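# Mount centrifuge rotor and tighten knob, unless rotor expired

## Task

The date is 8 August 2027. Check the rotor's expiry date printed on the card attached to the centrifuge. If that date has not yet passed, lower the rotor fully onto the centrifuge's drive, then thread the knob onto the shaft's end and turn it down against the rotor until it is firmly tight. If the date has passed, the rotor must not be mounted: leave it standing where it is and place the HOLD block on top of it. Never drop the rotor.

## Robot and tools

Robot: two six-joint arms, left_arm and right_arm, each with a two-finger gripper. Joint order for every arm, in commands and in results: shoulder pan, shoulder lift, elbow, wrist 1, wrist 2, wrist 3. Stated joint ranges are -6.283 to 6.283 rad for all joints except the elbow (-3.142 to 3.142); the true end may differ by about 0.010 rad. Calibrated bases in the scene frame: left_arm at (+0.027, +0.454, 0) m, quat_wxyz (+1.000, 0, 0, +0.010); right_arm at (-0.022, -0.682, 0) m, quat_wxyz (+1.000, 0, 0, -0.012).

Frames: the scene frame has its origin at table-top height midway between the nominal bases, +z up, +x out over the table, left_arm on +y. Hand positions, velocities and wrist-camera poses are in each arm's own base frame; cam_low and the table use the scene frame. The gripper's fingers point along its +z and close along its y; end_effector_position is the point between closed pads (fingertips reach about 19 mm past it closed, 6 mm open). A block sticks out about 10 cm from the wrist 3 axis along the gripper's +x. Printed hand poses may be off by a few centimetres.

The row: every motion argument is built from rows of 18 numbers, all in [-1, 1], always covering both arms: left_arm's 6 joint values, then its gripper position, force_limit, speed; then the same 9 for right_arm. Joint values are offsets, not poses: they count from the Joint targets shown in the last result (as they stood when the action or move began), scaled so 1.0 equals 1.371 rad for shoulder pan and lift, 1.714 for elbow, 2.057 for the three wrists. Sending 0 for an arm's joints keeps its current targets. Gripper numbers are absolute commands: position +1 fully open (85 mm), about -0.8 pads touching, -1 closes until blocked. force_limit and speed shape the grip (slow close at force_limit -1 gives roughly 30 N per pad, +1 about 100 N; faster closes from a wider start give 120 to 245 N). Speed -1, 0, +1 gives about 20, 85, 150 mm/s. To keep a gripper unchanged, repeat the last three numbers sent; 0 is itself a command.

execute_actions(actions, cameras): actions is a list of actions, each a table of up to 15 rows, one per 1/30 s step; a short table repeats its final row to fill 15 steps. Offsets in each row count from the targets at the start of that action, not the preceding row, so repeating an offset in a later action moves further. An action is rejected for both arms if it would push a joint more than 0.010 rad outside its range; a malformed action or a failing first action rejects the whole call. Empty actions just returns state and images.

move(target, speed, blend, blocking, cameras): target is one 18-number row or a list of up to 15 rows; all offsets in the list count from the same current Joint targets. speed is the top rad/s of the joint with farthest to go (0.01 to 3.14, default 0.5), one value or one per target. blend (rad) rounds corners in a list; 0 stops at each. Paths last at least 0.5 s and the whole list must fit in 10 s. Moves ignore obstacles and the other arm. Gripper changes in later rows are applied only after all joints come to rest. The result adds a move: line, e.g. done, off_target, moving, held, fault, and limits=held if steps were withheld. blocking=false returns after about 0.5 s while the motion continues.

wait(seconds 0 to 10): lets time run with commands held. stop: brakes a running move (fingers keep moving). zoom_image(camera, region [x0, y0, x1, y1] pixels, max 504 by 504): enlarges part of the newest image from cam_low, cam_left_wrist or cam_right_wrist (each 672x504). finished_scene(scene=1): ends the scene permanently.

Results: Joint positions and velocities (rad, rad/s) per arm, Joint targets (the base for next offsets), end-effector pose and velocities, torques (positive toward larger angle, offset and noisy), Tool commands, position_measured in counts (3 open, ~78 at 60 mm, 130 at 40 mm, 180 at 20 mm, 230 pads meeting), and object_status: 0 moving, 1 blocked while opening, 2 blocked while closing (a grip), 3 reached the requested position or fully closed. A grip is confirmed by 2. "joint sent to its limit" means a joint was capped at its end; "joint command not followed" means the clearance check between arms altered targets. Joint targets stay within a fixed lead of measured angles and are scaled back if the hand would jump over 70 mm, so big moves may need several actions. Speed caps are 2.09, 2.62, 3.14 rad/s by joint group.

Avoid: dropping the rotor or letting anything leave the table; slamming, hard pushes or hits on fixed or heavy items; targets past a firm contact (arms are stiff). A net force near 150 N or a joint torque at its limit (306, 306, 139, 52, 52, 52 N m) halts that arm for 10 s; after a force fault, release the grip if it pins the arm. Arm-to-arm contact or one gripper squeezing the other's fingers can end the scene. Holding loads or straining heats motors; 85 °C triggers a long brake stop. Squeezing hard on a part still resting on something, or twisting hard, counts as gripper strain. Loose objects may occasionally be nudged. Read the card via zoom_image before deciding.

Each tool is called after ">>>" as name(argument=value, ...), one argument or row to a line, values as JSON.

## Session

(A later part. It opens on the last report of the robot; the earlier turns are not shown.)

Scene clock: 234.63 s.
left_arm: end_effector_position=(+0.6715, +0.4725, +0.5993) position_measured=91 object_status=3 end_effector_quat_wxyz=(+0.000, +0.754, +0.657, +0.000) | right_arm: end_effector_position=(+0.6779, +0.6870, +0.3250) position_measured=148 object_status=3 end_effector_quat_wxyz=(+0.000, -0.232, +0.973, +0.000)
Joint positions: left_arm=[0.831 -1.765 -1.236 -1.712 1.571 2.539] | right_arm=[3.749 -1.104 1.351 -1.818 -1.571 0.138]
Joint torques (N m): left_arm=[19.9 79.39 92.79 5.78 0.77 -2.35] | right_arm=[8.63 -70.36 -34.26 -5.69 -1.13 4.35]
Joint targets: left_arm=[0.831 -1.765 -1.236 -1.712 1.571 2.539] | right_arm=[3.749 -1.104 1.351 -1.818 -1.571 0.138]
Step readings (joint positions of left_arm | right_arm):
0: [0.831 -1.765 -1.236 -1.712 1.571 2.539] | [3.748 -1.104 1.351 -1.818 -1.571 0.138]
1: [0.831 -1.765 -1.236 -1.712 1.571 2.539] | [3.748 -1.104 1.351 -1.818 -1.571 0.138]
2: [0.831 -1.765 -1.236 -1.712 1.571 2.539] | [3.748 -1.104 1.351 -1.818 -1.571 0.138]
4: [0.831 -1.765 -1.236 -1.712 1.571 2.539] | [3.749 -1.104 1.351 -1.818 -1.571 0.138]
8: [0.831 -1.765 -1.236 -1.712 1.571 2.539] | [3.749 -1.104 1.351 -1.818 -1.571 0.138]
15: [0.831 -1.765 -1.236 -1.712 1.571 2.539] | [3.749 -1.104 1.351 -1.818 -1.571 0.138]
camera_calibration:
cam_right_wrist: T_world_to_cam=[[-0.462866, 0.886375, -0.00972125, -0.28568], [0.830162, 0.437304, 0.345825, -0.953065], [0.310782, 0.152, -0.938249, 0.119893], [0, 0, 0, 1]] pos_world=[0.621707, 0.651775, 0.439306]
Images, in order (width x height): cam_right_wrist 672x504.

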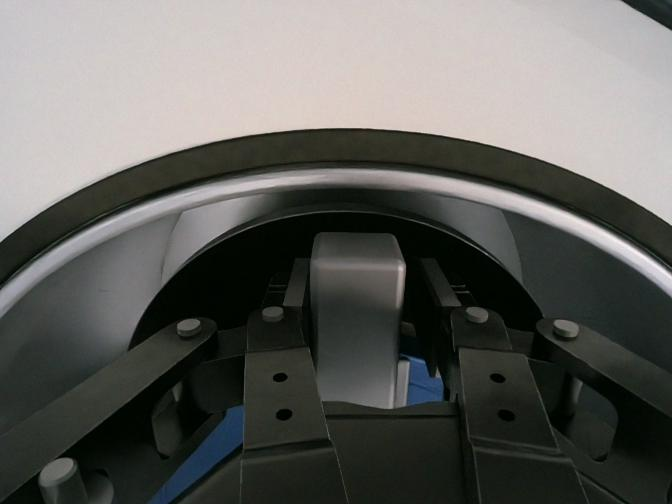

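>>> execute_actions(
  actions=[
    [[0,0,0,0,0,0,0.3,0.1,-0.6,0.0005,0,0,0,0,0,-0.15,-1,-0.8]],
  ],
  cameras=[],
)

>>> execute_actions(
  actions=[
    [[0,0,0,0,0,0,0.3,0.1,-0.6,0.0005,0,0,0,0,0,-0.15,-1,-0.8]],
  ],
  cameras=["cam_right_wrist"],
)

>>> execute_actions(
  actions=[
    [[0,0,0,0,0,0,0.3,0.1,-0.6,0.0005,0,0,0,0,0,-0.15,-1,-0.8]],
  ],
  cameras=[],
)

>>> execute_actions(
  actions=[
    [[0,0,0,0,0,0,0.3,0.1,-0.6,0.0005,0,0,0,0,0,-0.15,-1,-0.8]],
  ],
  cameras=["cam_low", "cam_right_wrist"],
)

Scene clock: 237.50 s.
left_arm: end_effector_position=(+0.6715, +0.4725, +0.5993) position_measured=91 object_status=3 end_effector_quat_wxyz=(+0.000, +0.754, +0.657, +0.000) | right_arm: end_effector_position=(+0.6774, +0.6875, +0.3250) position_measured=148 object_status=3 end_effector_quat_wxyz=(+0.000, -0.233, +0.973, +0.000)
Joint positions: left_arm=[0.831 -1.765 -1.236 -1.712 1.571 2.539] | right_arm=[3.75 -1.104 1.351 -1.818 -1.571 0.138]
Joint torques (N m): left_arm=[20.47 78.29 93.38 5.67 0.8 -2.26] | right_arm=[8.08 -74.3 -35.22 -3.35 -1.09 4.38]
Joint targets: left_arm=[0.831 -1.765 -1.236 -1.712 1.571 2.539] | right_arm=[3.750 -1.104 1.351 -1.818 -1.571 0.138]
Step readings (joint positions of left_arm | right_arm):
0: [0.831 -1.765 -1.236 -1.712 1.571 2.539] | [3.749 -1.104 1.351 -1.818 -1.571 0.138]
1: [0.831 -1.765 -1.236 -1.712 1.571 2.539] | [3.749 -1.104 1.351 -1.818 -1.571 0.138]
2: [0.831 -1.765 -1.236 -1.712 1.571 2.539] | [3.749 -1.104 1.351 -1.818 -1.571 0.138]
4: [0.831 -1.765 -1.236 -1.712 1.571 2.539] | [3.749 -1.104 1.351 -1.818 -1.571 0.138]
8: [0.831 -1.765 -1.236 -1.712 1.571 2.539] | [3.749 -1.104 1.351 -1.818 -1.571 0.138]
15: [0.831 -1.765 -1.236 -1.712 1.571 2.539] | [3.750 -1.104 1.351 -1.818 -1.571 0.138]
No camera images: "cameras" was empty.

Scene clock: 238.20 s.
left_arm: end_effector_position=(+0.6715, +0.4725, +0.5993) position_measured=91 object_status=3 end_effector_quat_wxyz=(+0.000, +0.754, +0.657, +0.000) | right_arm: end_effector_position=(+0.6770, +0.6880, +0.3250) position_measured=148 object_status=3 end_effector_quat_wxyz=(+0.000, -0.233, +0.972, +0.000)
Joint positions: left_arm=[0.831 -1.765 -1.236 -1.712 1.571 2.539] | right_arm=[3.75 -1.104 1.351 -1.818 -1.571 0.138]
Joint torques (N m): left_arm=[20.95 76.23 94.21 5.72 0.4 -2.34] | right_arm=[8.88 -75.03 -35.16 -2.94 -0.97 4.3]
Joint targets: left_arm=[0.831 -1.765 -1.236 -1.712 1.571 2.539] | right_arm=[3.750 -1.104 1.351 -1.818 -1.571 0.138]
Step readings (joint positions of left_arm | right_arm):
0: [0.831 -1.765 -1.236 -1.712 1.571 2.539] | [3.750 -1.104 1.351 -1.818 -1.571 0.138]
1: [0.831 -1.765 -1.236 -1.712 1.571 2.539] | [3.750 -1.104 1.351 -1.818 -1.571 0.138]
2: [0.831 -1.765 -1.236 -1.712 1.571 2.539] | [3.750 -1.104 1.351 -1.818 -1.571 0.138]
4: [0.831 -1.765 -1.236 -1.712 1.571 2.539] | [3.750 -1.104 1.351 -1.818 -1.571 0.138]
8: [0.831 -1.765 -1.236 -1.712 1.571 2.539] | [3.750 -1.104 1.351 -1.818 -1.571 0.138]
15: [0.831 -1.765 -1.236 -1.712 1.571 2.539] | [3.750 -1.104 1.351 -1.818 -1.571 0.138]
camera_calibration:
cam_right_wrist: T_world_to_cam=[[-0.464072, 0.885745, -0.00966738, -0.285664], [0.829564, 0.438412, 0.345857, -0.953031], [0.31058, 0.152483, -0.938237, 0.119858], [0, 0, 0, 1]] pos_world=[0.620806, 0.65257, 0.439306]
Images, in order (width x height): cam_right_wrist 672x504.

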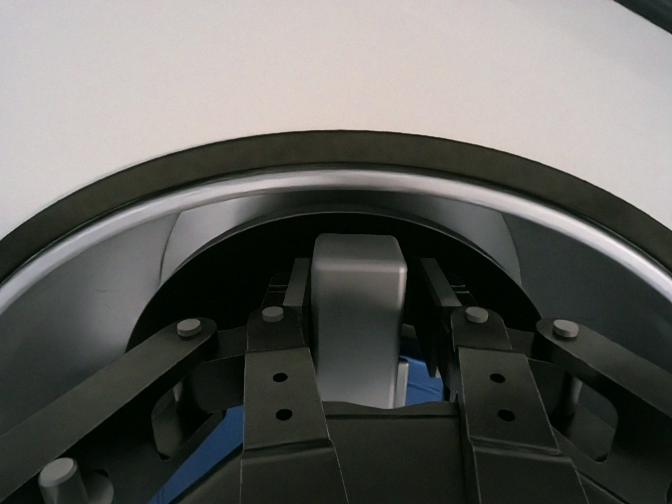

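Scene clock: 238.90 s.
left_arm: end_effector_position=(+0.6715, +0.4725, +0.5993) position_measured=91 object_status=3 end_effector_quat_wxyz=(+0.000, +0.754, +0.657, +0.000) | right_arm: end_effector_position=(+0.6765, +0.6884, +0.3250) position_measured=148 object_status=3 end_effector_quat_wxyz=(+0.000, -0.233, +0.972, +0.000)
Joint positions: left_arm=[0.831 -1.765 -1.236 -1.712 1.571 2.539] | right_arm=[3.751 -1.104 1.351 -1.818 -1.571 0.138]
Joint torques (N m): left_arm=[17.17 77.35 92.34 5.76 0.53 -2.56] | right_arm=[9.18 -75.11 -35.47 -2.98 -1.07 4.45]
Joint targets: left_arm=[0.831 -1.765 -1.236 -1.712 1.571 2.539] | right_arm=[3.751 -1.104 1.351 -1.818 -1.571 0.138]
Step readings (joint positions of left_arm | right_arm):
0: [0.831 -1.765 -1.236 -1.712 1.571 2.539] | [3.750 -1.104 1.351 -1.818 -1.571 0.138]
1: [0.831 -1.765 -1.236 -1.712 1.571 2.539] | [3.750 -1.104 1.351 -1.818 -1.571 0.138]
2: [0.831 -1.765 -1.236 -1.712 1.571 2.539] | [3.750 -1.104 1.351 -1.818 -1.571 0.138]
4: [0.831 -1.765 -1.236 -1.712 1.571 2.539] | [3.751 -1.104 1.351 -1.818 -1.571 0.138]
8: [0.831 -1.765 -1.236 -1.712 1.571 2.539] | [3.751 -1.104 1.351 -1.818 -1.571 0.138]
15: [0.831 -1.765 -1.236 -1.712 1.571 2.539] | [3.751 -1.104 1.351 -1.818 -1.571 0.138]
No camera images: "cameras" was empty.

Scene clock: 239.60 s.
left_arm: end_effector_position=(+0.6715, +0.4725, +0.5993) position_measured=91 object_status=3 end_effector_quat_wxyz=(+0.000, +0.754, +0.657, +0.000) | right_arm: end_effector_position=(+0.6760, +0.6889, +0.3250) position_measured=148 object_status=3 end_effector_quat_wxyz=(+0.000, -0.234, +0.972, +0.000)
Joint positions: left_arm=[0.831 -1.765 -1.236 -1.712 1.571 2.539] | right_arm=[3.752 -1.104 1.351 -1.818 -1.571 0.138]
Joint torques (N m): left_arm=[19.85 77.97 93.5 6.04 0.69 -2.38] | right_arm=[7.36 -75.98 -36.12 -3.05 -0.85 4.4]
Joint targets: left_arm=[0.831 -1.765 -1.236 -1.712 1.571 2.539] | right_arm=[3.752 -1.104 1.351 -1.818 -1.571 0.138]
Step readings (joint positions of left_arm | right_arm):
0: [0.831 -1.765 -1.236 -1.712 1.571 2.539] | [3.751 -1.104 1.351 -1.818 -1.571 0.138]
1: [0.831 -1.765 -1.236 -1.712 1.571 2.539] | [3.751 -1.104 1.351 -1.818 -1.571 0.138]
2: [0.831 -1.765 -1.236 -1.712 1.571 2.539] | [3.751 -1.104 1.351 -1.818 -1.571 0.138]
4: [0.831 -1.765 -1.236 -1.712 1.571 2.539] | [3.751 -1.104 1.351 -1.818 -1.571 0.138]
8: [0.831 -1.765 -1.236 -1.712 1.571 2.539] | [3.752 -1.104 1.351 -1.818 -1.571 0.138]
15: [0.831 -1.765 -1.236 -1.712 1.571 2.539] | [3.752 -1.104 1.351 -1.818 -1.571 0.138]
camera_calibration:
cam_right_wrist: T_world_to_cam=[[-0.465323, 0.885087, -0.00972816, -0.285643], [0.828937, 0.439604, 0.345848, -0.953061], [0.310382, 0.152867, -0.93824, 0.119874], [0, 0, 0, 1]] pos_world=[0.619905, 0.653464, 0.439306]
Images, in order (width x height): cam_low 672x504, cam_right_wrist 672x504.

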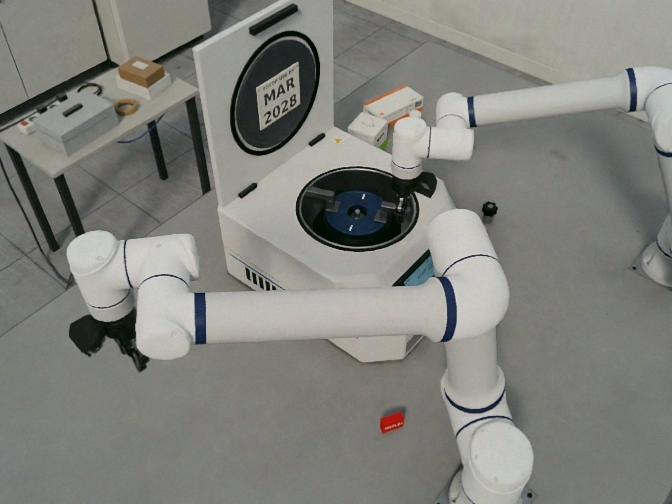

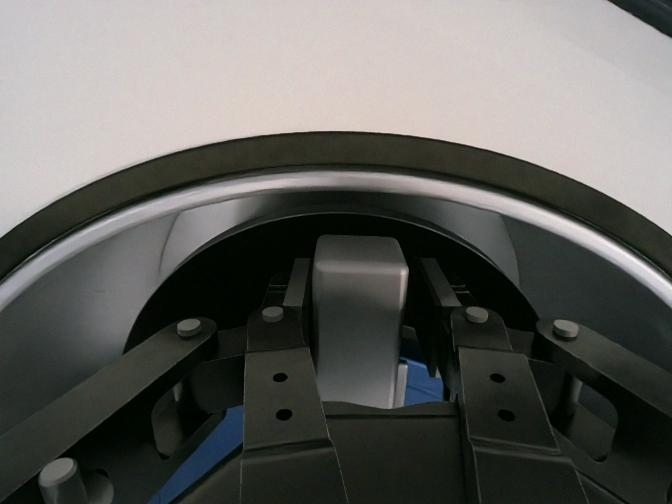

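>>> move(
  target=[0,0,0,0,0,0,0.3,0.1,-0.6,0.008505,0.007435,-0.008661,0.002261,0,0.046408,-0.15,-1,-0.8],
  speed=0.045,
  cameras=["cam_low", "cam_right_wrist"],
)

Scene clock: 244.33 s.
left_arm: end_effector_position=(+0.6715, +0.4725, +0.5993) position_measured=91 object_status=3 end_effector_quat_wxyz=(+0.000, +0.754, +0.657, +0.000) | right_arm: end_effector_position=(+0.6730, +0.7003, +0.3247) position_measured=148 object_status=3 end_effector_quat_wxyz=(+0.000, -0.193, +0.981, +0.000)
Joint positions: left_arm=[0.831 -1.765 -1.236 -1.712 1.571 2.539] | right_arm=[3.763 -1.094 1.336 -1.814 -1.571 0.234]
Joint torques (N m): left_arm=[20.16 76.98 93.4 5.61 0.83 -2.64] | right_arm=[9.58 -62.97 -49.33 -1.42 -0.98 4.15]
Joint targets: left_arm=[0.831 -1.765 -1.236 -1.712 1.571 2.539] | right_arm=[3.763 -1.094 1.336 -1.814 -1.571 0.234]
move: done
camera_calibration:
cam_right_wrist: T_world_to_cam=[[-0.389743, 0.920872, -0.00971454, -0.373076], [0.862753, 0.368795, 0.3459, -0.9287], [0.322113, 0.126431, -0.938221, 0.129386], [0, 0, 0, 1]] pos_world=[0.614158, 0.669696, 0.439006]
Images, in order (width x height): cam_low 672x504, cam_right_wrist 672x504.

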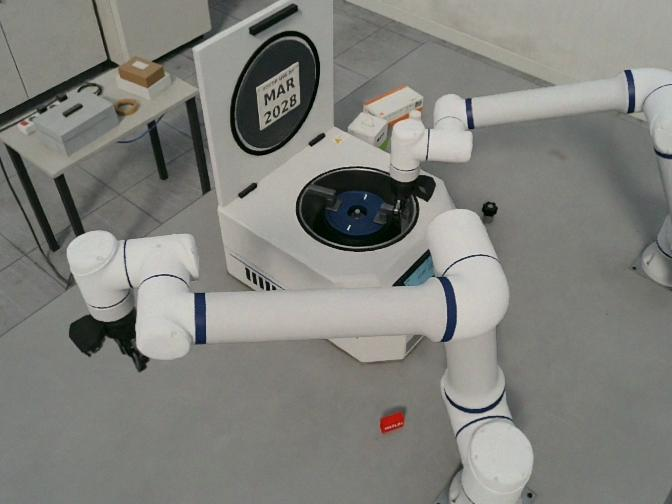

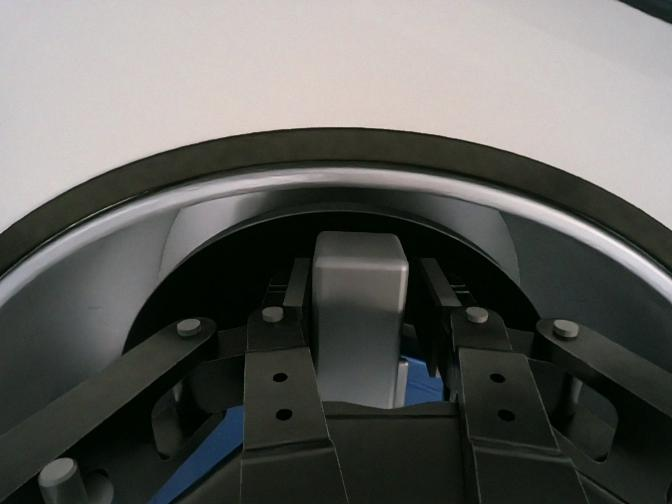

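>>> move(
  target=[
    [0,0,0,0,0,0,0.3,0.1,-0.6,-0.003,0,0,0,0,0,-0.15,-1,-0.8],
    [0,0,0,0,0,0,0.3,0.1,-0.6,-0.003,-0.020957,-0.093813,0.092138,0,0,-0.15,-1,-0.8],
    [0,0,0,0,0,0,0.3,0.1,-0.6,-0.028588,0.158704,-0.239057,0.093418,0,-0.813544,-0.15,-1,-0.8],
  ],
  speed=[0.04, 0.25, 0.8],
  blend=[0, 0.03, 0],
  cameras=["cam_low", "cam_right_wrist"],
)

Scene clock: 249.83 s.
left_arm: end_effector_position=(+0.6715, +0.4725, +0.5993) position_measured=91 object_status=3 end_effector_quat_wxyz=(+0.000, +0.754, +0.657, +0.000) | right_arm: end_effector_position=(+0.8062, +0.7434, +0.3592) position_measured=148 object_status=3 end_effector_quat_wxyz=(+0.000, +0.847, -0.531, +0.000)
Joint positions: left_arm=[0.831 -1.765 -1.236 -1.712 1.571 2.539] | right_arm=[3.724 -0.876 0.926 -1.621 -1.571 -1.44]
Joint torques (N m): left_arm=[17.56 75.89 93.72 6.24 0.54 -2.24] | right_arm=[-15.81 -76.79 -50.26 -1.35 -1 -4.84]
Joint targets: left_arm=[0.831 -1.765 -1.236 -1.712 1.571 2.539] | right_arm=[3.724 -0.876 0.926 -1.621 -1.571 -1.440]
move: done
camera_calibration:
cam_right_wrist: T_world_to_cam=[[-0.894386, -0.447184, -0.00998157, 1.06342], [-0.422835, 0.837987, 0.344946, -0.383495], [-0.14589, 0.312735, -0.93857, 0.352354], [0, 0, 0, 1]] pos_world=[0.840356, 0.686714, 0.473609]
Images, in order (width x height): cam_low 672x504, cam_right_wrist 672x504.

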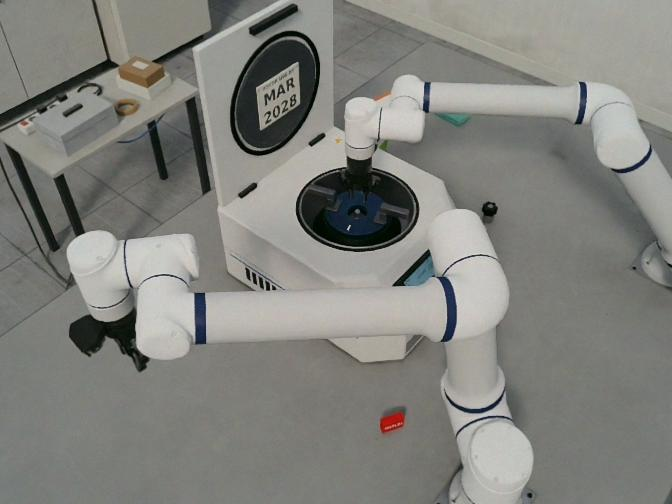

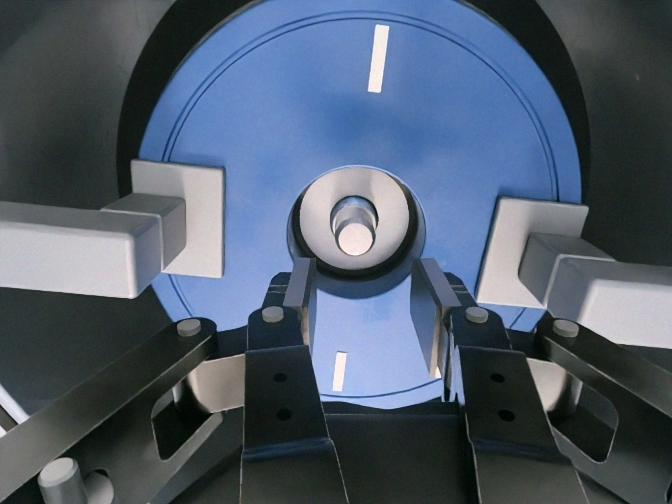

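>>> zoom_image(
  camera="cam_right_wrist",
  region=[310, 180, 400, 270],
)

>>> zoom_image(
  camera="cam_right_wrist",
  region=[324, 190, 386, 262],
)

Scaled by 5.600.

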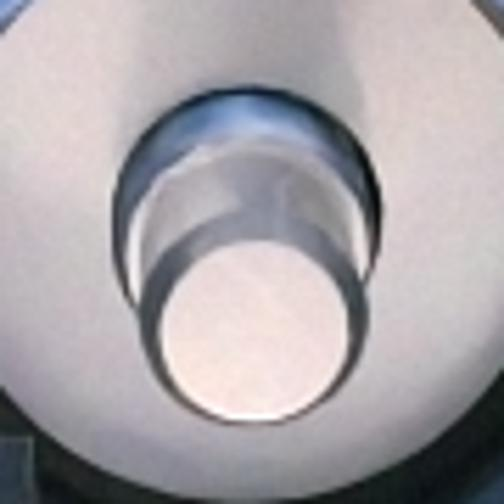

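Scaled by 7.000.

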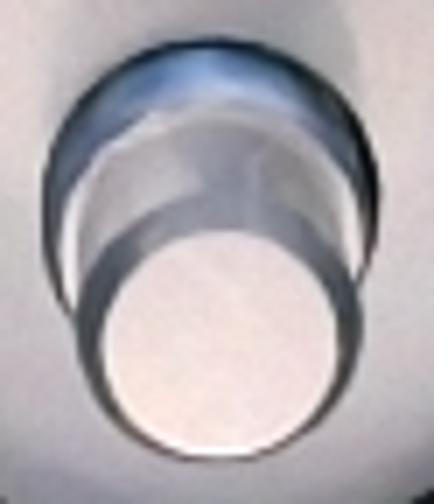

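>>> zoom_image(
  camera="cam_right_wrist",
  region=[326, 190, 382, 232],
)

>>> zoom_image(
  camera="cam_right_wrist",
  region=[326, 220, 382, 262],
)

Scaled by 9.000.

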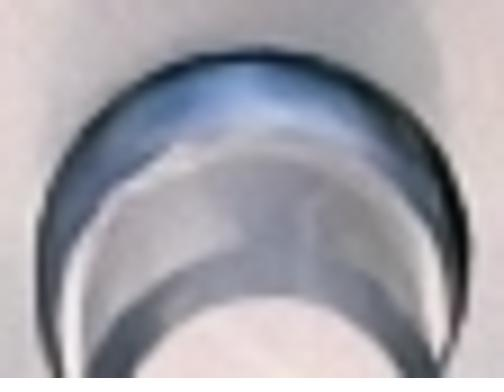

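Scaled by 9.000.

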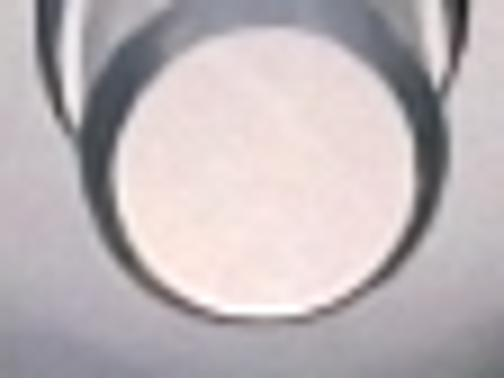

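>>> move(
  target=[0,0,0,0,0,0,0.3,0.1,-0.6,0,0,0,0,0.02,0,-0.15,-1,-0.8],
  speed=0.2,
  cameras=[],
)

Scene clock: 254.27 s.
left_arm: end_effector_position=(+0.6715, +0.4725, +0.5993) position_measured=91 object_status=3 end_effector_quat_wxyz=(+0.000, +0.754, +0.657, +0.000) | right_arm: end_effector_position=(+0.7999, +0.7529, +0.3594) position_measured=148 object_status=3 end_effector_quat_wxyz=(-0.009, +0.847, -0.531, -0.018)
Joint positions: left_arm=[0.831 -1.765 -1.236 -1.712 1.571 2.539] | right_arm=[3.724 -0.876 0.926 -1.621 -1.53 -1.44]
Joint torques (N m): left_arm=[18.92 79.49 93.24 6.21 0.73 -2.19] | right_arm=[-14.34 -76.31 -50.42 -1.38 1.43 -4.7]
Joint targets: left_arm=[0.831 -1.765 -1.236 -1.712 1.571 2.539] | right_arm=[3.724 -0.876 0.926 -1.621 -1.530 -1.440]
move: done
No camera images: "cameras" was empty.

>>> move(
  target=[0,0,0,0,0,0,0.3,0.1,-0.6,-0.139561,-0.071832,0.110704,-0.044369,0.192121,-0.063586,-0.15,-1,-0.8],
  speed=0.35,
  cameras=["cam_low", "cam_right_wrist"],
)

Scene clock: 256.13 s.
left_arm: end_effector_position=(+0.6715, +0.4725, +0.5993) position_measured=91 object_status=3 end_effector_quat_wxyz=(+0.000, +0.754, +0.657, +0.000) | right_arm: end_effector_position=(+0.8388, +0.6647, +0.3698) position_measured=148 object_status=3 end_effector_quat_wxyz=(-0.120, +0.811, -0.543, -0.180)
Joint positions: left_arm=[0.831 -1.765 -1.236 -1.712 1.571 2.539] | right_arm=[3.533 -0.974 1.116 -1.713 -1.135 -1.57]
Joint torques (N m): left_arm=[18.41 80.34 92.65 6.19 0.78 -2.26] | right_arm=[-16.76 -92.46 -32.3 -11.42 2.07 -4.9]
Joint targets: left_arm=[0.831 -1.765 -1.236 -1.712 1.571 2.539] | right_arm=[3.533 -0.974 1.116 -1.713 -1.135 -1.571]
move: done
camera_calibration:
cam_right_wrist: T_world_to_cam=[[-0.921658, -0.387747, -0.0141121, 1.04242], [-0.282631, 0.645995, 0.709091, -0.432015], [-0.265832, 0.657528, -0.704976, 0.176621], [0, 0, 0, 1]] pos_world=[0.885609, 0.567143, 0.445562]
Images, in order (width x height): cam_low 672x504, cam_right_wrist 672x504.

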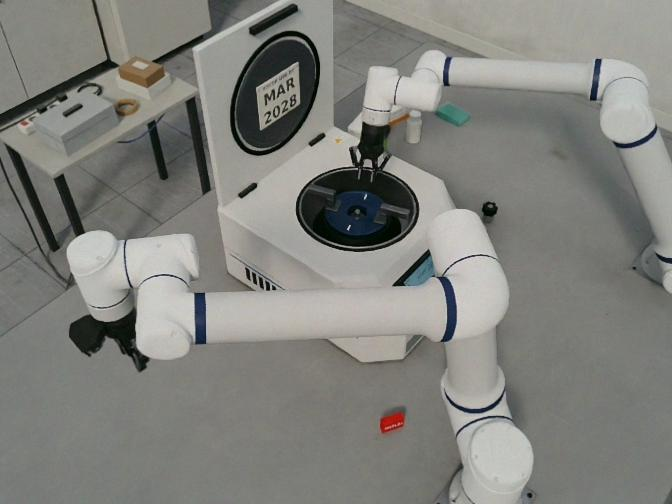

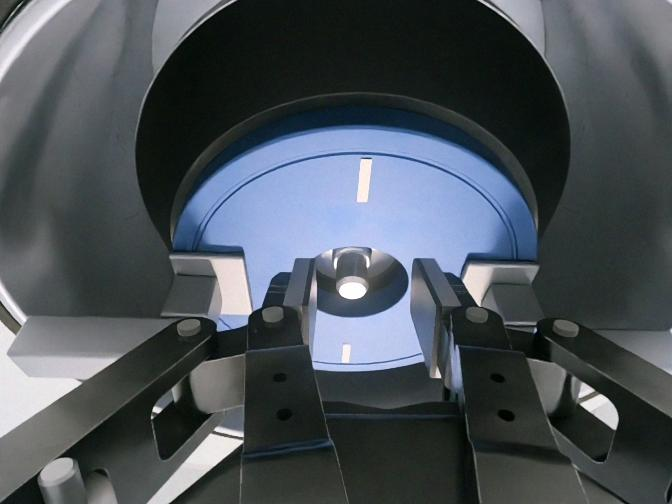

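>>> zoom_image(
  camera="cam_right_wrist",
  region=[310, 230, 410, 320],
)

>>> zoom_image(
  camera="cam_right_wrist",
  region=[326, 240, 382, 306],
)

Scaled by 5.040.

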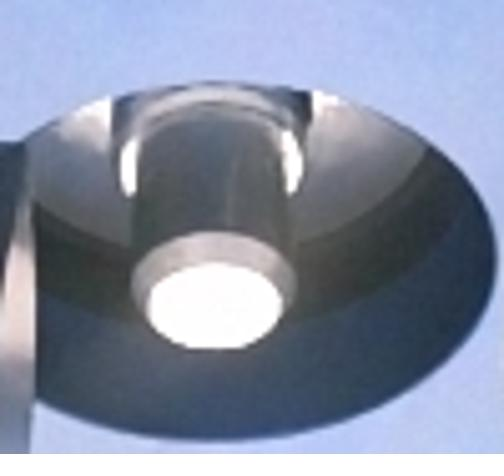

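Scaled by 7.636.

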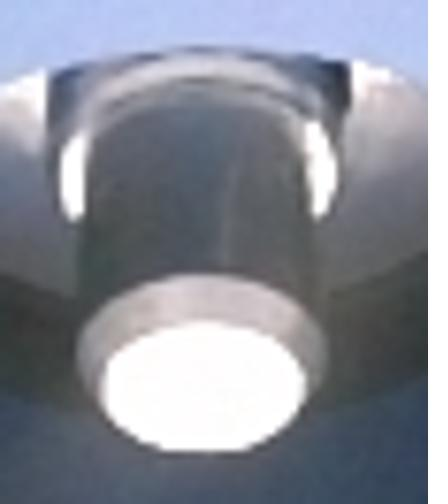

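>>> move(
  target=[
    [-0.768931,-0.203810,0.168798,-0.004811,0,0.044684,0.3,0.1,-0.6,0.164963,-0.108606,0.035452,0.042846,-0.212121,0.888883,0.3,-1,-0.8],
    [-0.768931,-0.195861,0.046743,0.091593,0,0.044684,0.3,0.1,-0.6,0.164963,-0.108606,0.035452,0.042846,-0.212121,0.888883,0.3,-1,-0.8],
  ],
  speed=[0.9, 0.4],
  blend=[0.08, 0],
)

Scene clock: 273.47 s.
left_arm: end_effector_position=(+0.8994, -0.3864, +0.4390) position_measured=91 object_status=3 end_effector_quat_wxyz=(+0.000, +0.990, +0.143, +0.000) | right_arm: end_effector_position=(+0.6756, +0.6971, +0.4395) position_measured=91 object_status=3 end_effector_quat_wxyz=(+0.000, -0.179, +0.984, +0.000)
Joint positions: left_arm=[-0.223 -2.033 -1.155 -1.524 1.571 2.631] | right_arm=[3.759 -1.123 1.177 -1.625 -1.571 0.258]
Joint torques (N m): left_arm=[-7.87 134.54 66.83 6.68 0.85 4.79] | right_arm=[8.97 -84.82 -32.13 -1.36 -2.96 4.7]
Joint targets: left_arm=[-0.223 -2.033 -1.156 -1.524 1.571 2.631] | right_arm=[3.759 -1.123 1.177 -1.625 -1.571 0.258]
move: done
camera_calibration:
cam_left_wrist: T_world_to_cam=[[0.27818, -0.960384, -0.0166796, -0.603117], [-0.898664, -0.266355, 0.34851, 0.57123], [-0.339146, -0.0819588, -0.937157, 0.815127], [0, 0, 0, 1]] pos_world=[0.957565, -0.360267, 0.554763]
cam_right_wrist: T_world_to_cam=[[-0.363129, 0.931689, -0.00967524, -0.393467], [0.872993, 0.343844, 0.345911, -0.958954], [0.325609, 0.117164, -0.938217, 0.240775], [0, 0, 0, 1]] pos_world=[0.615883, 0.668109, 0.553806]

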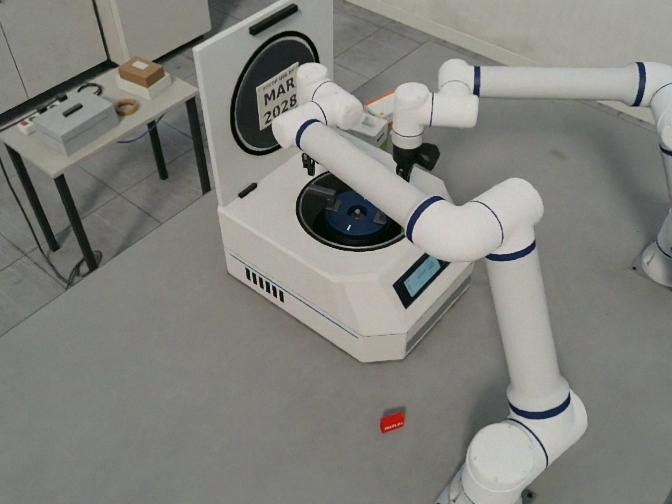

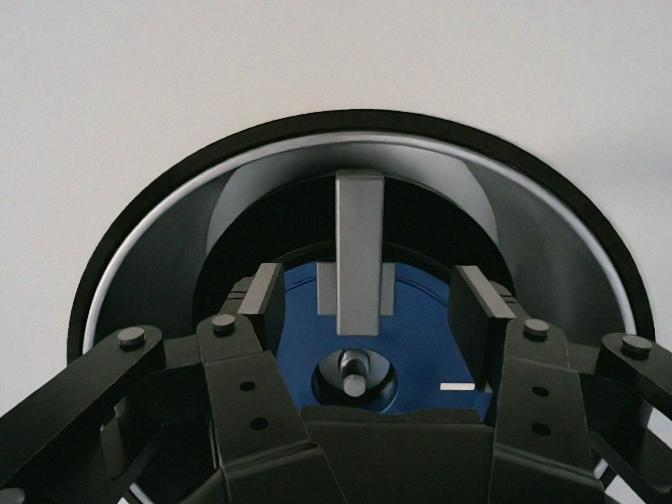

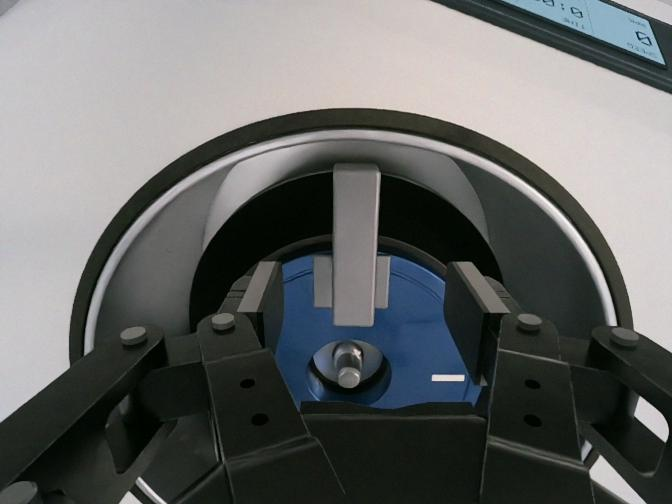

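>>> move(
  target=[
    [0,-0.022972,-0.100368,0.098943,0,0,0.3,0.1,-0.6,0,0.023446,0.099082,-0.098188,0,0,0.3,-1,-0.8],
    [0,-0.022972,-0.100368,0.098943,0,0,-1,0.1,-1,0,0.023446,0.099082,-0.098188,0,0,-1,0.1,-1],
  ],
  speed=[0.12, 0.1],
)

Scene clock: 277.93 s.
left_arm: end_effector_position=(+0.8994, -0.3864, +0.3152) position_measured=172 object_status=0 end_effector_quat_wxyz=(+0.000, +0.990, +0.143, +0.000) | right_arm: end_effector_position=(+0.6756, +0.6971, +0.3169) position_measured=172 object_status=0 end_effector_quat_wxyz=(+0.000, -0.179, +0.984, +0.000)
Joint positions: left_arm=[-0.223 -2.065 -1.328 -1.32 1.571 2.631] | right_arm=[3.759 -1.091 1.346 -1.827 -1.571 0.258]
Joint torques (N m): left_arm=[4.42 103.39 65.37 5.23 1.27 4.38] | right_arm=[-0.22 -63.59 -30.93 -10.6 -2.35 2.14]
Joint targets: left_arm=[-0.223 -2.065 -1.328 -1.320 1.571 2.631] | right_arm=[3.759 -1.091 1.346 -1.827 -1.571 0.258]
move: done
camera_calibration:
cam_left_wrist: T_world_to_cam=[[0.278137, -0.960395, -0.0167957, -0.605067], [-0.898642, -0.266349, 0.348569, 0.614241], [-0.339237, -0.0818566, -0.937133, 0.699187], [0, 0, 0, 1]] pos_world=[0.957465, -0.360267, 0.430963]
cam_right_wrist: T_world_to_cam=[[-0.363129, 0.931689, -0.00967524, -0.394747], [0.872993, 0.343844, 0.345911, -0.91658], [0.325609, 0.117164, -0.938217, 0.125738], [0, 0, 0, 1]] pos_world=[0.615883, 0.668209, 0.431206]

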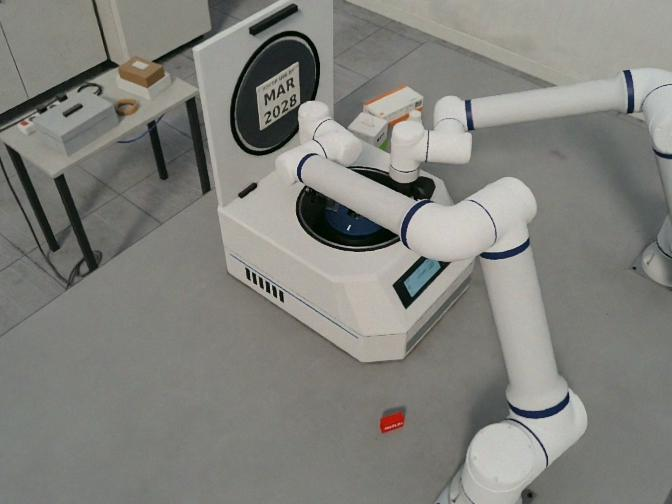

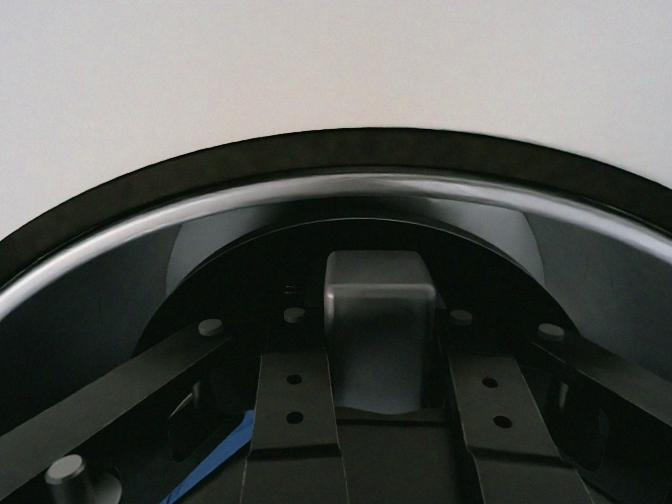

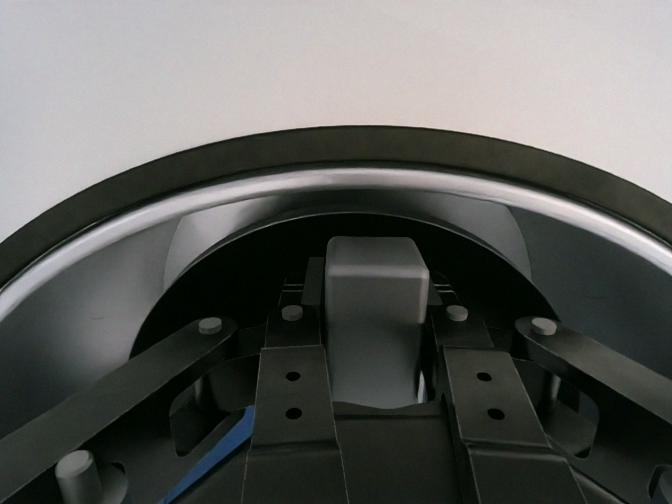

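>>> execute_actions(
  actions=[],
  cameras=[],
)

Scene clock: 279.23 s.
left_arm: end_effector_position=(+0.8994, -0.3864, +0.3152) position_measured=172 object_status=2 end_effector_quat_wxyz=(+0.000, +0.990, +0.143, +0.000) | right_arm: end_effector_position=(+0.6756, +0.6971, +0.3169) position_measured=172 object_status=2 end_effector_quat_wxyz=(+0.000, -0.179, +0.984, +0.000)
Joint positions: left_arm=[-0.223 -2.065 -1.328 -1.32 1.571 2.631] | right_arm=[3.759 -1.091 1.346 -1.827 -1.571 0.258]
Joint velocities: within noise
Joint torques (N m): left_arm=[8.99 104.79 66.31 2.29 0.88 4.53] | right_arm=[-1.68 -62.51 -31.03 -8.85 -2.15 -3.34]
Motor temperatures (°C): left_arm=[33 33 32 30 36 32] | right_arm=[33 31 29 37 30 38]
Joint targets: left_arm=[-0.223 -2.065 -1.328 -1.320 1.571 2.631] | right_arm=[3.759 -1.091 1.346 -1.827 -1.571 0.258]
Tool commands: left_gripper/position=-1.0 left_gripper/force_limit=+0.1 left_gripper/speed=-1.0 right_gripper/position=-1.0 right_gripper/force_limit=+0.1 right_gripper/speed=-1.0
No camera images: "cameras" was empty.

>>> move(
  target=[
    [0,0.010371,0.027933,-0.030188,0,0,-1,0.1,-1,0,-0.010529,-0.027879,0.030247,0,0,-1,0.1,-1],
    [0,0.018110,0.060018,-0.062080,0,0,-1,0.1,-1,0,-0.018440,-0.059861,0.062170,0,0,-1,0.1,-1],
    [0,0.022972,0.100368,-0.098943,0,0,-1,0.1,-1,0,-0.023513,-0.100026,0.099018,0,0,-1,0.1,-1],
    [0,0.023777,0.130050,-0.124212,0,0,-1,0.1,-1,0,-0.024514,-0.129491,0.124237,0,0,-1,0.1,-1],
  ],
  speed=[0.1, 0.2, 0.2, 0.2],
  blend=[0.01, 0.01, 0.01, 0],
)

Scene clock: 287.53 s.
left_arm: end_effector_position=(+0.8994, -0.3865, +0.4687) position_measured=172 object_status=2 end_effector_quat_wxyz=(+0.000, +0.990, +0.143, +0.000) | right_arm: end_effector_position=(+0.6756, +0.6971, +0.4703) position_measured=172 object_status=2 end_effector_quat_wxyz=(+0.000, -0.179, +0.984, +0.000)
Joint positions: left_arm=[-0.223 -2.032 -1.105 -1.576 1.571 2.631] | right_arm=[3.759 -1.125 1.125 -1.571 -1.571 0.258]
Joint torques (N m): left_arm=[18.52 152.85 140.53 8.73 1.05 3.79] | right_arm=[5.81 -110.44 -63.83 0.16 -0.8 -3.63]
Joint targets: left_arm=[-0.223 -2.032 -1.105 -1.576 1.571 2.631] | right_arm=[3.759 -1.125 1.124 -1.571 -1.571 0.258]
move: done
camera_calibration:
cam_left_wrist: T_world_to_cam=[[0.278137, -0.960395, -0.0167957, -0.602585], [-0.898642, -0.266349, 0.348569, 0.560709], [-0.339237, -0.0818566, -0.937133, 0.843028], [0, 0, 0, 1]] pos_world=[0.957465, -0.360367, 0.584463]
cam_right_wrist: T_world_to_cam=[[-0.363098, 0.931701, -0.00966278, -0.393203], [0.873006, 0.343811, 0.345912, -0.969595], [0.325609, 0.117164, -0.938217, 0.269672], [0, 0, 0, 1]] pos_world=[0.615883, 0.668109, 0.584606]

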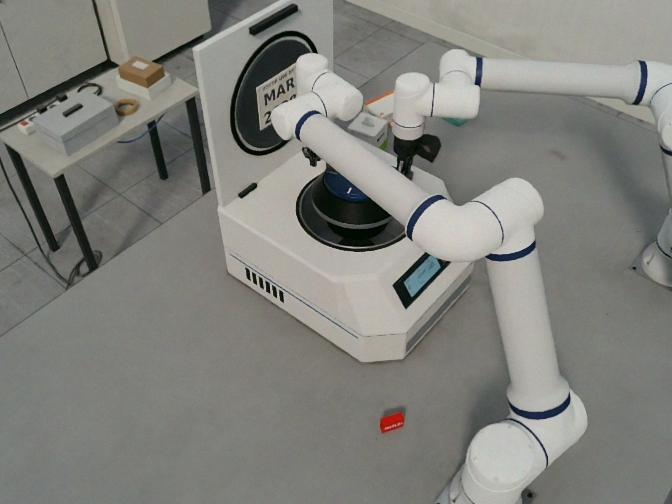

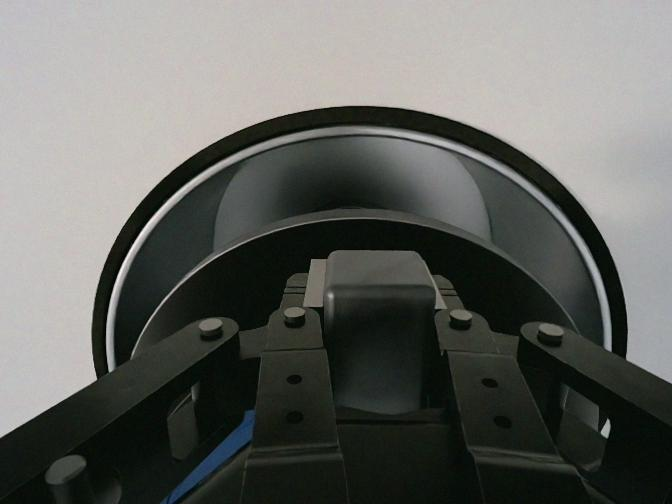

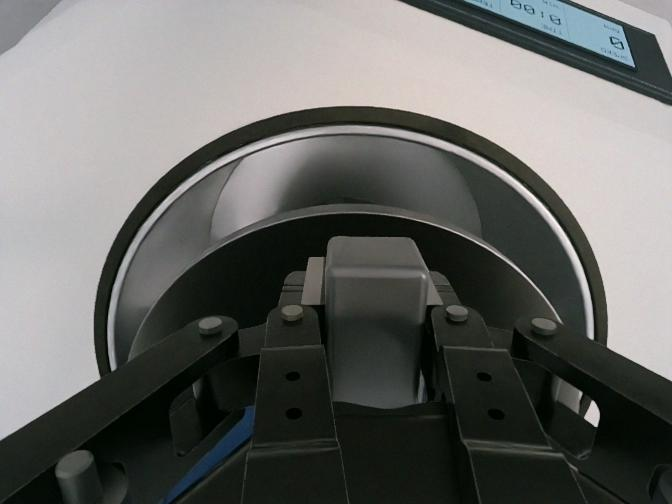

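>>> zoom_image(
  camera="cam_low",
  region=[270, 130, 450, 270],
)

Scaled by 2.800.

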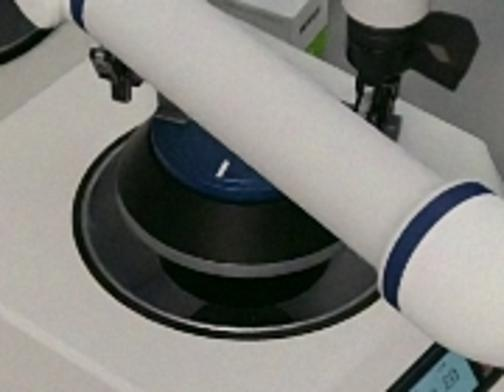

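>>> move(
  target=[
    [0,-0.002810,0.049318,-0.039221,0,0,-1,0.1,-1,0,0.002543,-0.048967,0.039107,0,0,-1,0.1,-1],
    [0,-0.011133,0.105560,-0.080538,0,0,-1,0.1,-1,0,0.010454,-0.104602,0.080193,0,0,-1,0.1,-1],
    [-0.020442,0.044104,0.041099,-0.063641,0,-0.013625,-1,0.1,-1,0.011080,-0.054425,-0.029975,0.061251,0,0.007385,-1,0.1,-1],
    [-0.042781,0.094572,-0.014813,-0.050690,0,-0.028514,-1,0.1,-1,0.023391,-0.114731,0.035149,0.047181,0,0.015590,-1,0.1,-1],
    [-0.067230,0.141232,-0.063935,-0.040858,0,-0.044809,-1,0.1,-1,0.037134,-0.171834,0.092982,0.037050,0,0.024750,-1,0.1,-1],
    [-0.094015,0.184586,-0.107341,-0.033585,0,-0.062661,-1,0.1,-1,0.052551,-0.226532,0.144845,0.030292,0,0.035025,-1,0.1,-1],
  ],
  speed=[0.2, 0.2, 0.2, 0.2, 0.2, 0.2],
  blend=[0.01, 0.01, 0.01, 0.01, 0.01, 0],
)

Scene clock: 295.20 s.
left_arm: end_effector_position=(+0.7033, -0.4477, +0.5593) position_measured=172 object_status=2 end_effector_quat_wxyz=(+0.000, +0.990, +0.143, +0.000) | right_arm: end_effector_position=(+0.4822, +0.6273, +0.5606) position_measured=172 object_status=2 end_effector_quat_wxyz=(+0.000, -0.179, +0.984, +0.000)
Joint positions: left_arm=[-0.352 -1.779 -1.288 -1.645 1.571 2.502] | right_arm=[3.831 -1.435 1.372 -1.509 -1.571 0.33]
Joint torques (N m): left_arm=[20.19 125.31 113.7 16.84 3.66 -3.99] | right_arm=[20.89 -93.47 -46.25 -5.31 1.01 3.34]
Joint targets: left_arm=[-0.352 -1.779 -1.289 -1.645 1.571 2.502] | right_arm=[3.831 -1.436 1.373 -1.509 -1.571 0.330]
move: done
camera_calibration:
cam_left_wrist: T_world_to_cam=[[0.27817, -0.960387, -0.0167057, -0.605379], [-0.898633, -0.266347, 0.348594, 0.336582], [-0.339234, -0.0819559, -0.937125, 0.85635], [0, 0, 0, 1]] pos_world=[0.761365, -0.421567, 0.675063]
cam_right_wrist: T_world_to_cam=[[-0.363159, 0.931678, -0.0095879, -0.397625], [0.872982, 0.34384, 0.345944, -0.808056], [0.325605, 0.117263, -0.938206, 0.425468], [0, 0, 0, 1]] pos_world=[0.422483, 0.598409, 0.674906]

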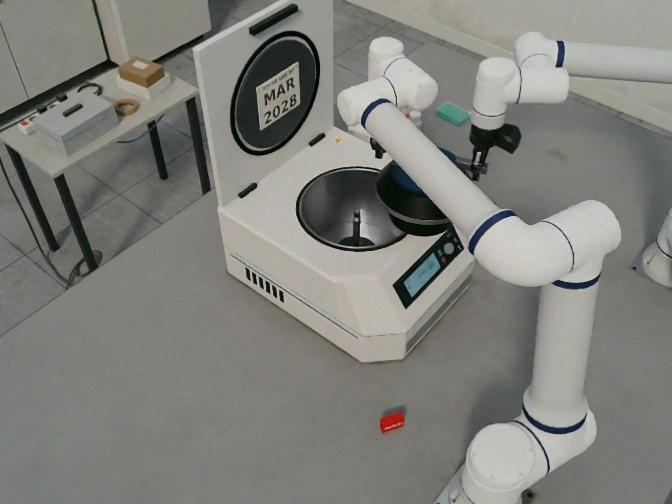

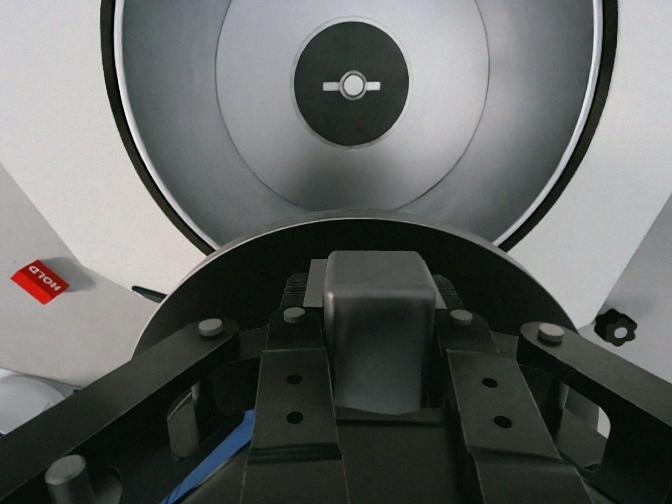

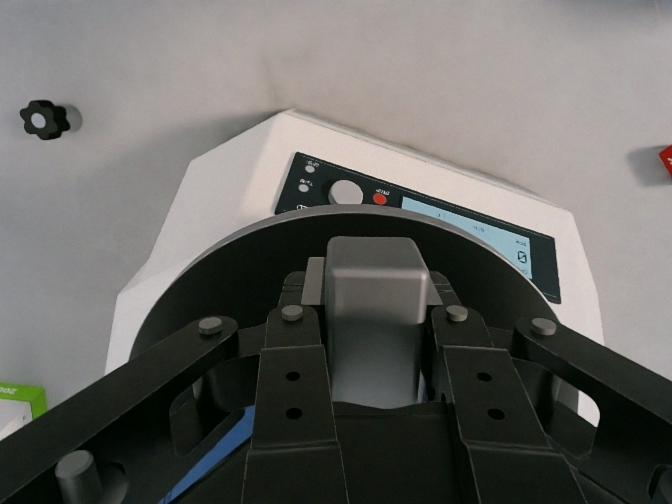

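>>> zoom_image(
  camera="cam_left_wrist",
  region=[280, 10, 430, 160],
)

>>> zoom_image(
  camera="cam_left_wrist",
  region=[310, 60, 394, 112],
)

Scaled by 3.360.

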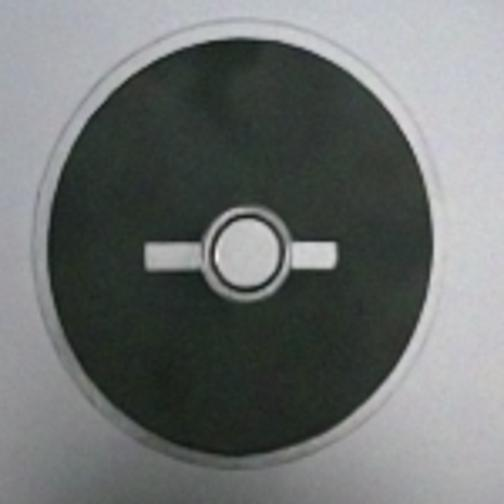

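Scaled by 6.000.

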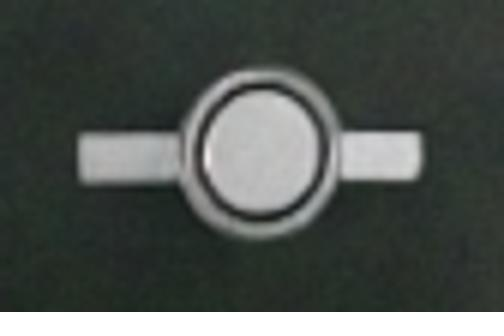

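>>> move(
  target=[
    [0.026785,-0.043354,0.043406,-0.007273,0,0.017852,-1,0.1,-1,-0.015417,0.054698,-0.051863,0.006758,0,-0.010275,-1,0.1,-1],
    [0.051234,-0.090014,0.092528,-0.017105,0,0.034147,-1,0.1,-1,-0.029160,0.111801,-0.109696,0.016889,0,-0.019435,-1,0.1,-1],
    [0.073573,-0.140482,0.148440,-0.030056,0,0.049036,-1,0.1,-1,-0.041471,0.172107,-0.174820,0.030959,0,-0.027640,-1,0.1,-1],
    [0.094015,-0.195719,0.212901,-0.046953,0,0.062661,-1,0.1,-1,-0.052551,0.236986,-0.249447,0.049901,0,-0.035025,-1,0.1,-1],
    [0.094015,-0.187396,0.156659,-0.005636,0,0.062661,-1,0.1,-1,-0.052551,0.229075,-0.193812,0.008815,0,-0.035025,-1,0.1,-1],
    [0.094015,-0.184586,0.107341,0.033585,0,0.062661,-1,0.1,-1,-0.052551,0.226532,-0.144845,-0.030292,0,-0.035025,-1,0.1,-1],
  ],
  speed=[0.2, 0.2, 0.2, 0.2, 0.2, 0.2],
  blend=[0.01, 0.01, 0.01, 0.01, 0.01, 0],
  cameras=["cam_low"],
)

Scene clock: 300.90 s.
left_arm: end_effector_position=(+0.8994, -0.3864, +0.4689) position_measured=172 object_status=2 end_effector_quat_wxyz=(+0.000, +0.990, +0.143, +0.000) | right_arm: end_effector_position=(+0.6756, +0.6971, +0.4706) position_measured=172 object_status=2 end_effector_quat_wxyz=(+0.000, -0.179, +0.984, +0.000)
Joint positions: left_arm=[-0.223 -2.032 -1.104 -1.576 1.571 2.631] | right_arm=[3.759 -1.125 1.124 -1.571 -1.571 0.258]
Joint torques (N m): left_arm=[28.75 168.14 112.37 14.21 4.71 3.87] | right_arm=[-5.86 -115.33 -48.31 -10.49 2.36 -5.17]
Joint targets: left_arm=[-0.223 -2.032 -1.105 -1.576 1.571 2.631] | right_arm=[3.759 -1.125 1.124 -1.571 -1.571 0.258]
move: done
Images, in order (width x height): cam_low 672x504.

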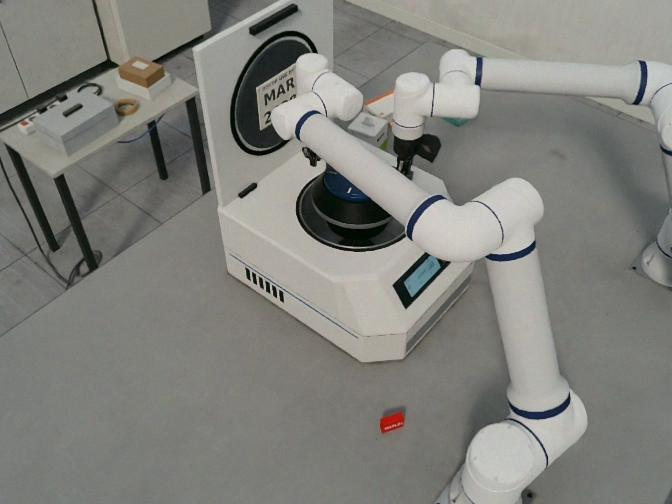

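>>> move(
  target=[
    [0,-0.000805,-0.029682,0.025269,0,0,-1,0.1,-1,0,0.001001,0.029465,-0.025219,0,0,-1,0.1,-1],
    [0,-0.005667,-0.070032,0.062132,0,0,-1,0.1,-1,0,0.006074,0.069630,-0.062067,0,0,-1,0.1,-1],
    [0,-0.013406,-0.102117,0.094024,0,0,-1,0.1,-1,0,0.013985,0.101612,-0.093990,0,0,-1,0.1,-1],
  ],
  speed=[0.12, 0.12, 0.1],
  blend=[0.01, 0.01, 0],
  cameras=["cam_left_wrist", "cam_right_wrist"],
)

Scene clock: 303.37 s.
left_arm: end_effector_position=(+0.8994, -0.3864, +0.3540) position_measured=172 object_status=2 end_effector_quat_wxyz=(+0.000, +0.990, +0.143, +0.000) | right_arm: end_effector_position=(+0.6756, +0.6971, +0.3557) position_measured=172 object_status=2 end_effector_quat_wxyz=(+0.000, -0.179, +0.984, +0.000)
Joint positions: left_arm=[-0.223 -2.05 -1.28 -1.383 1.571 2.631] | right_arm=[3.759 -1.106 1.298 -1.764 -1.571 0.258]
Joint torques (N m): left_arm=[1.53 140.55 98.21 9.33 2.74 3.45] | right_arm=[-5.6 -92.44 -49.55 -14.04 1.01 -2.09]
Joint targets: left_arm=[-0.223 -2.050 -1.280 -1.382 1.571 2.631] | right_arm=[3.759 -1.106 1.299 -1.764 -1.571 0.258]
move: done
camera_calibration:
cam_left_wrist: T_world_to_cam=[[0.278182, -0.960384, -0.0166791, -0.604509], [-0.898675, -0.266359, 0.348477, 0.600788], [-0.339114, -0.0819507, -0.937169, 0.735413], [0, 0, 0, 1]] pos_world=[0.957465, -0.360267, 0.469763]
cam_right_wrist: T_world_to_cam=[[-0.363159, 0.931678, -0.0095879, -0.394386], [0.872982, 0.34384, 0.345944, -0.930007], [0.325605, 0.117263, -0.938206, 0.162072], [0, 0, 0, 1]] pos_world=[0.615883, 0.668209, 0.470006]
Images, in order (width x height): cam_left_wrist 672x504, cam_right_wrist 672x504.

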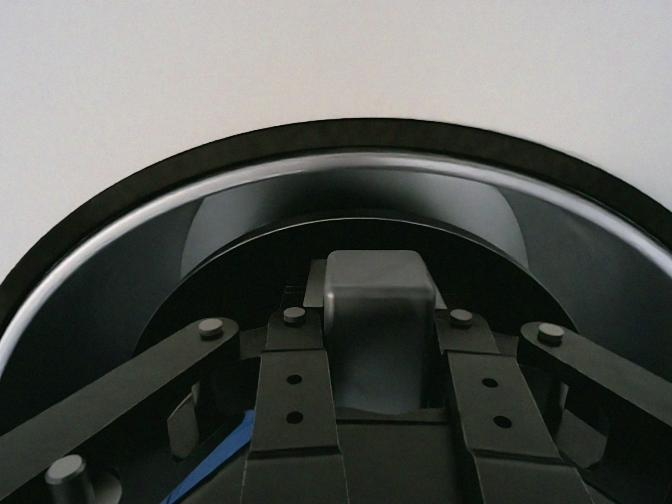

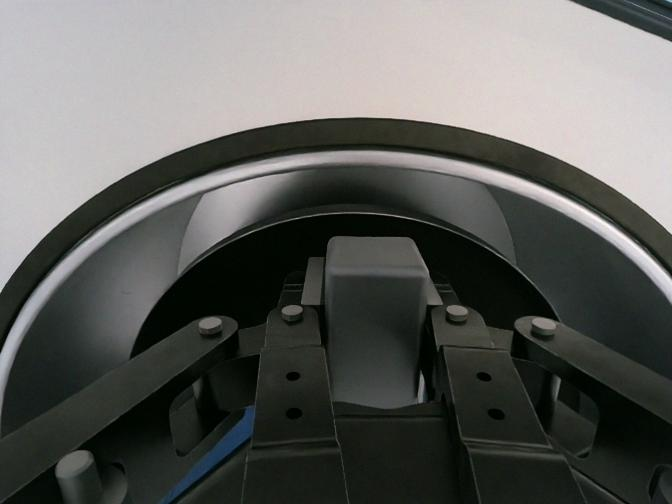

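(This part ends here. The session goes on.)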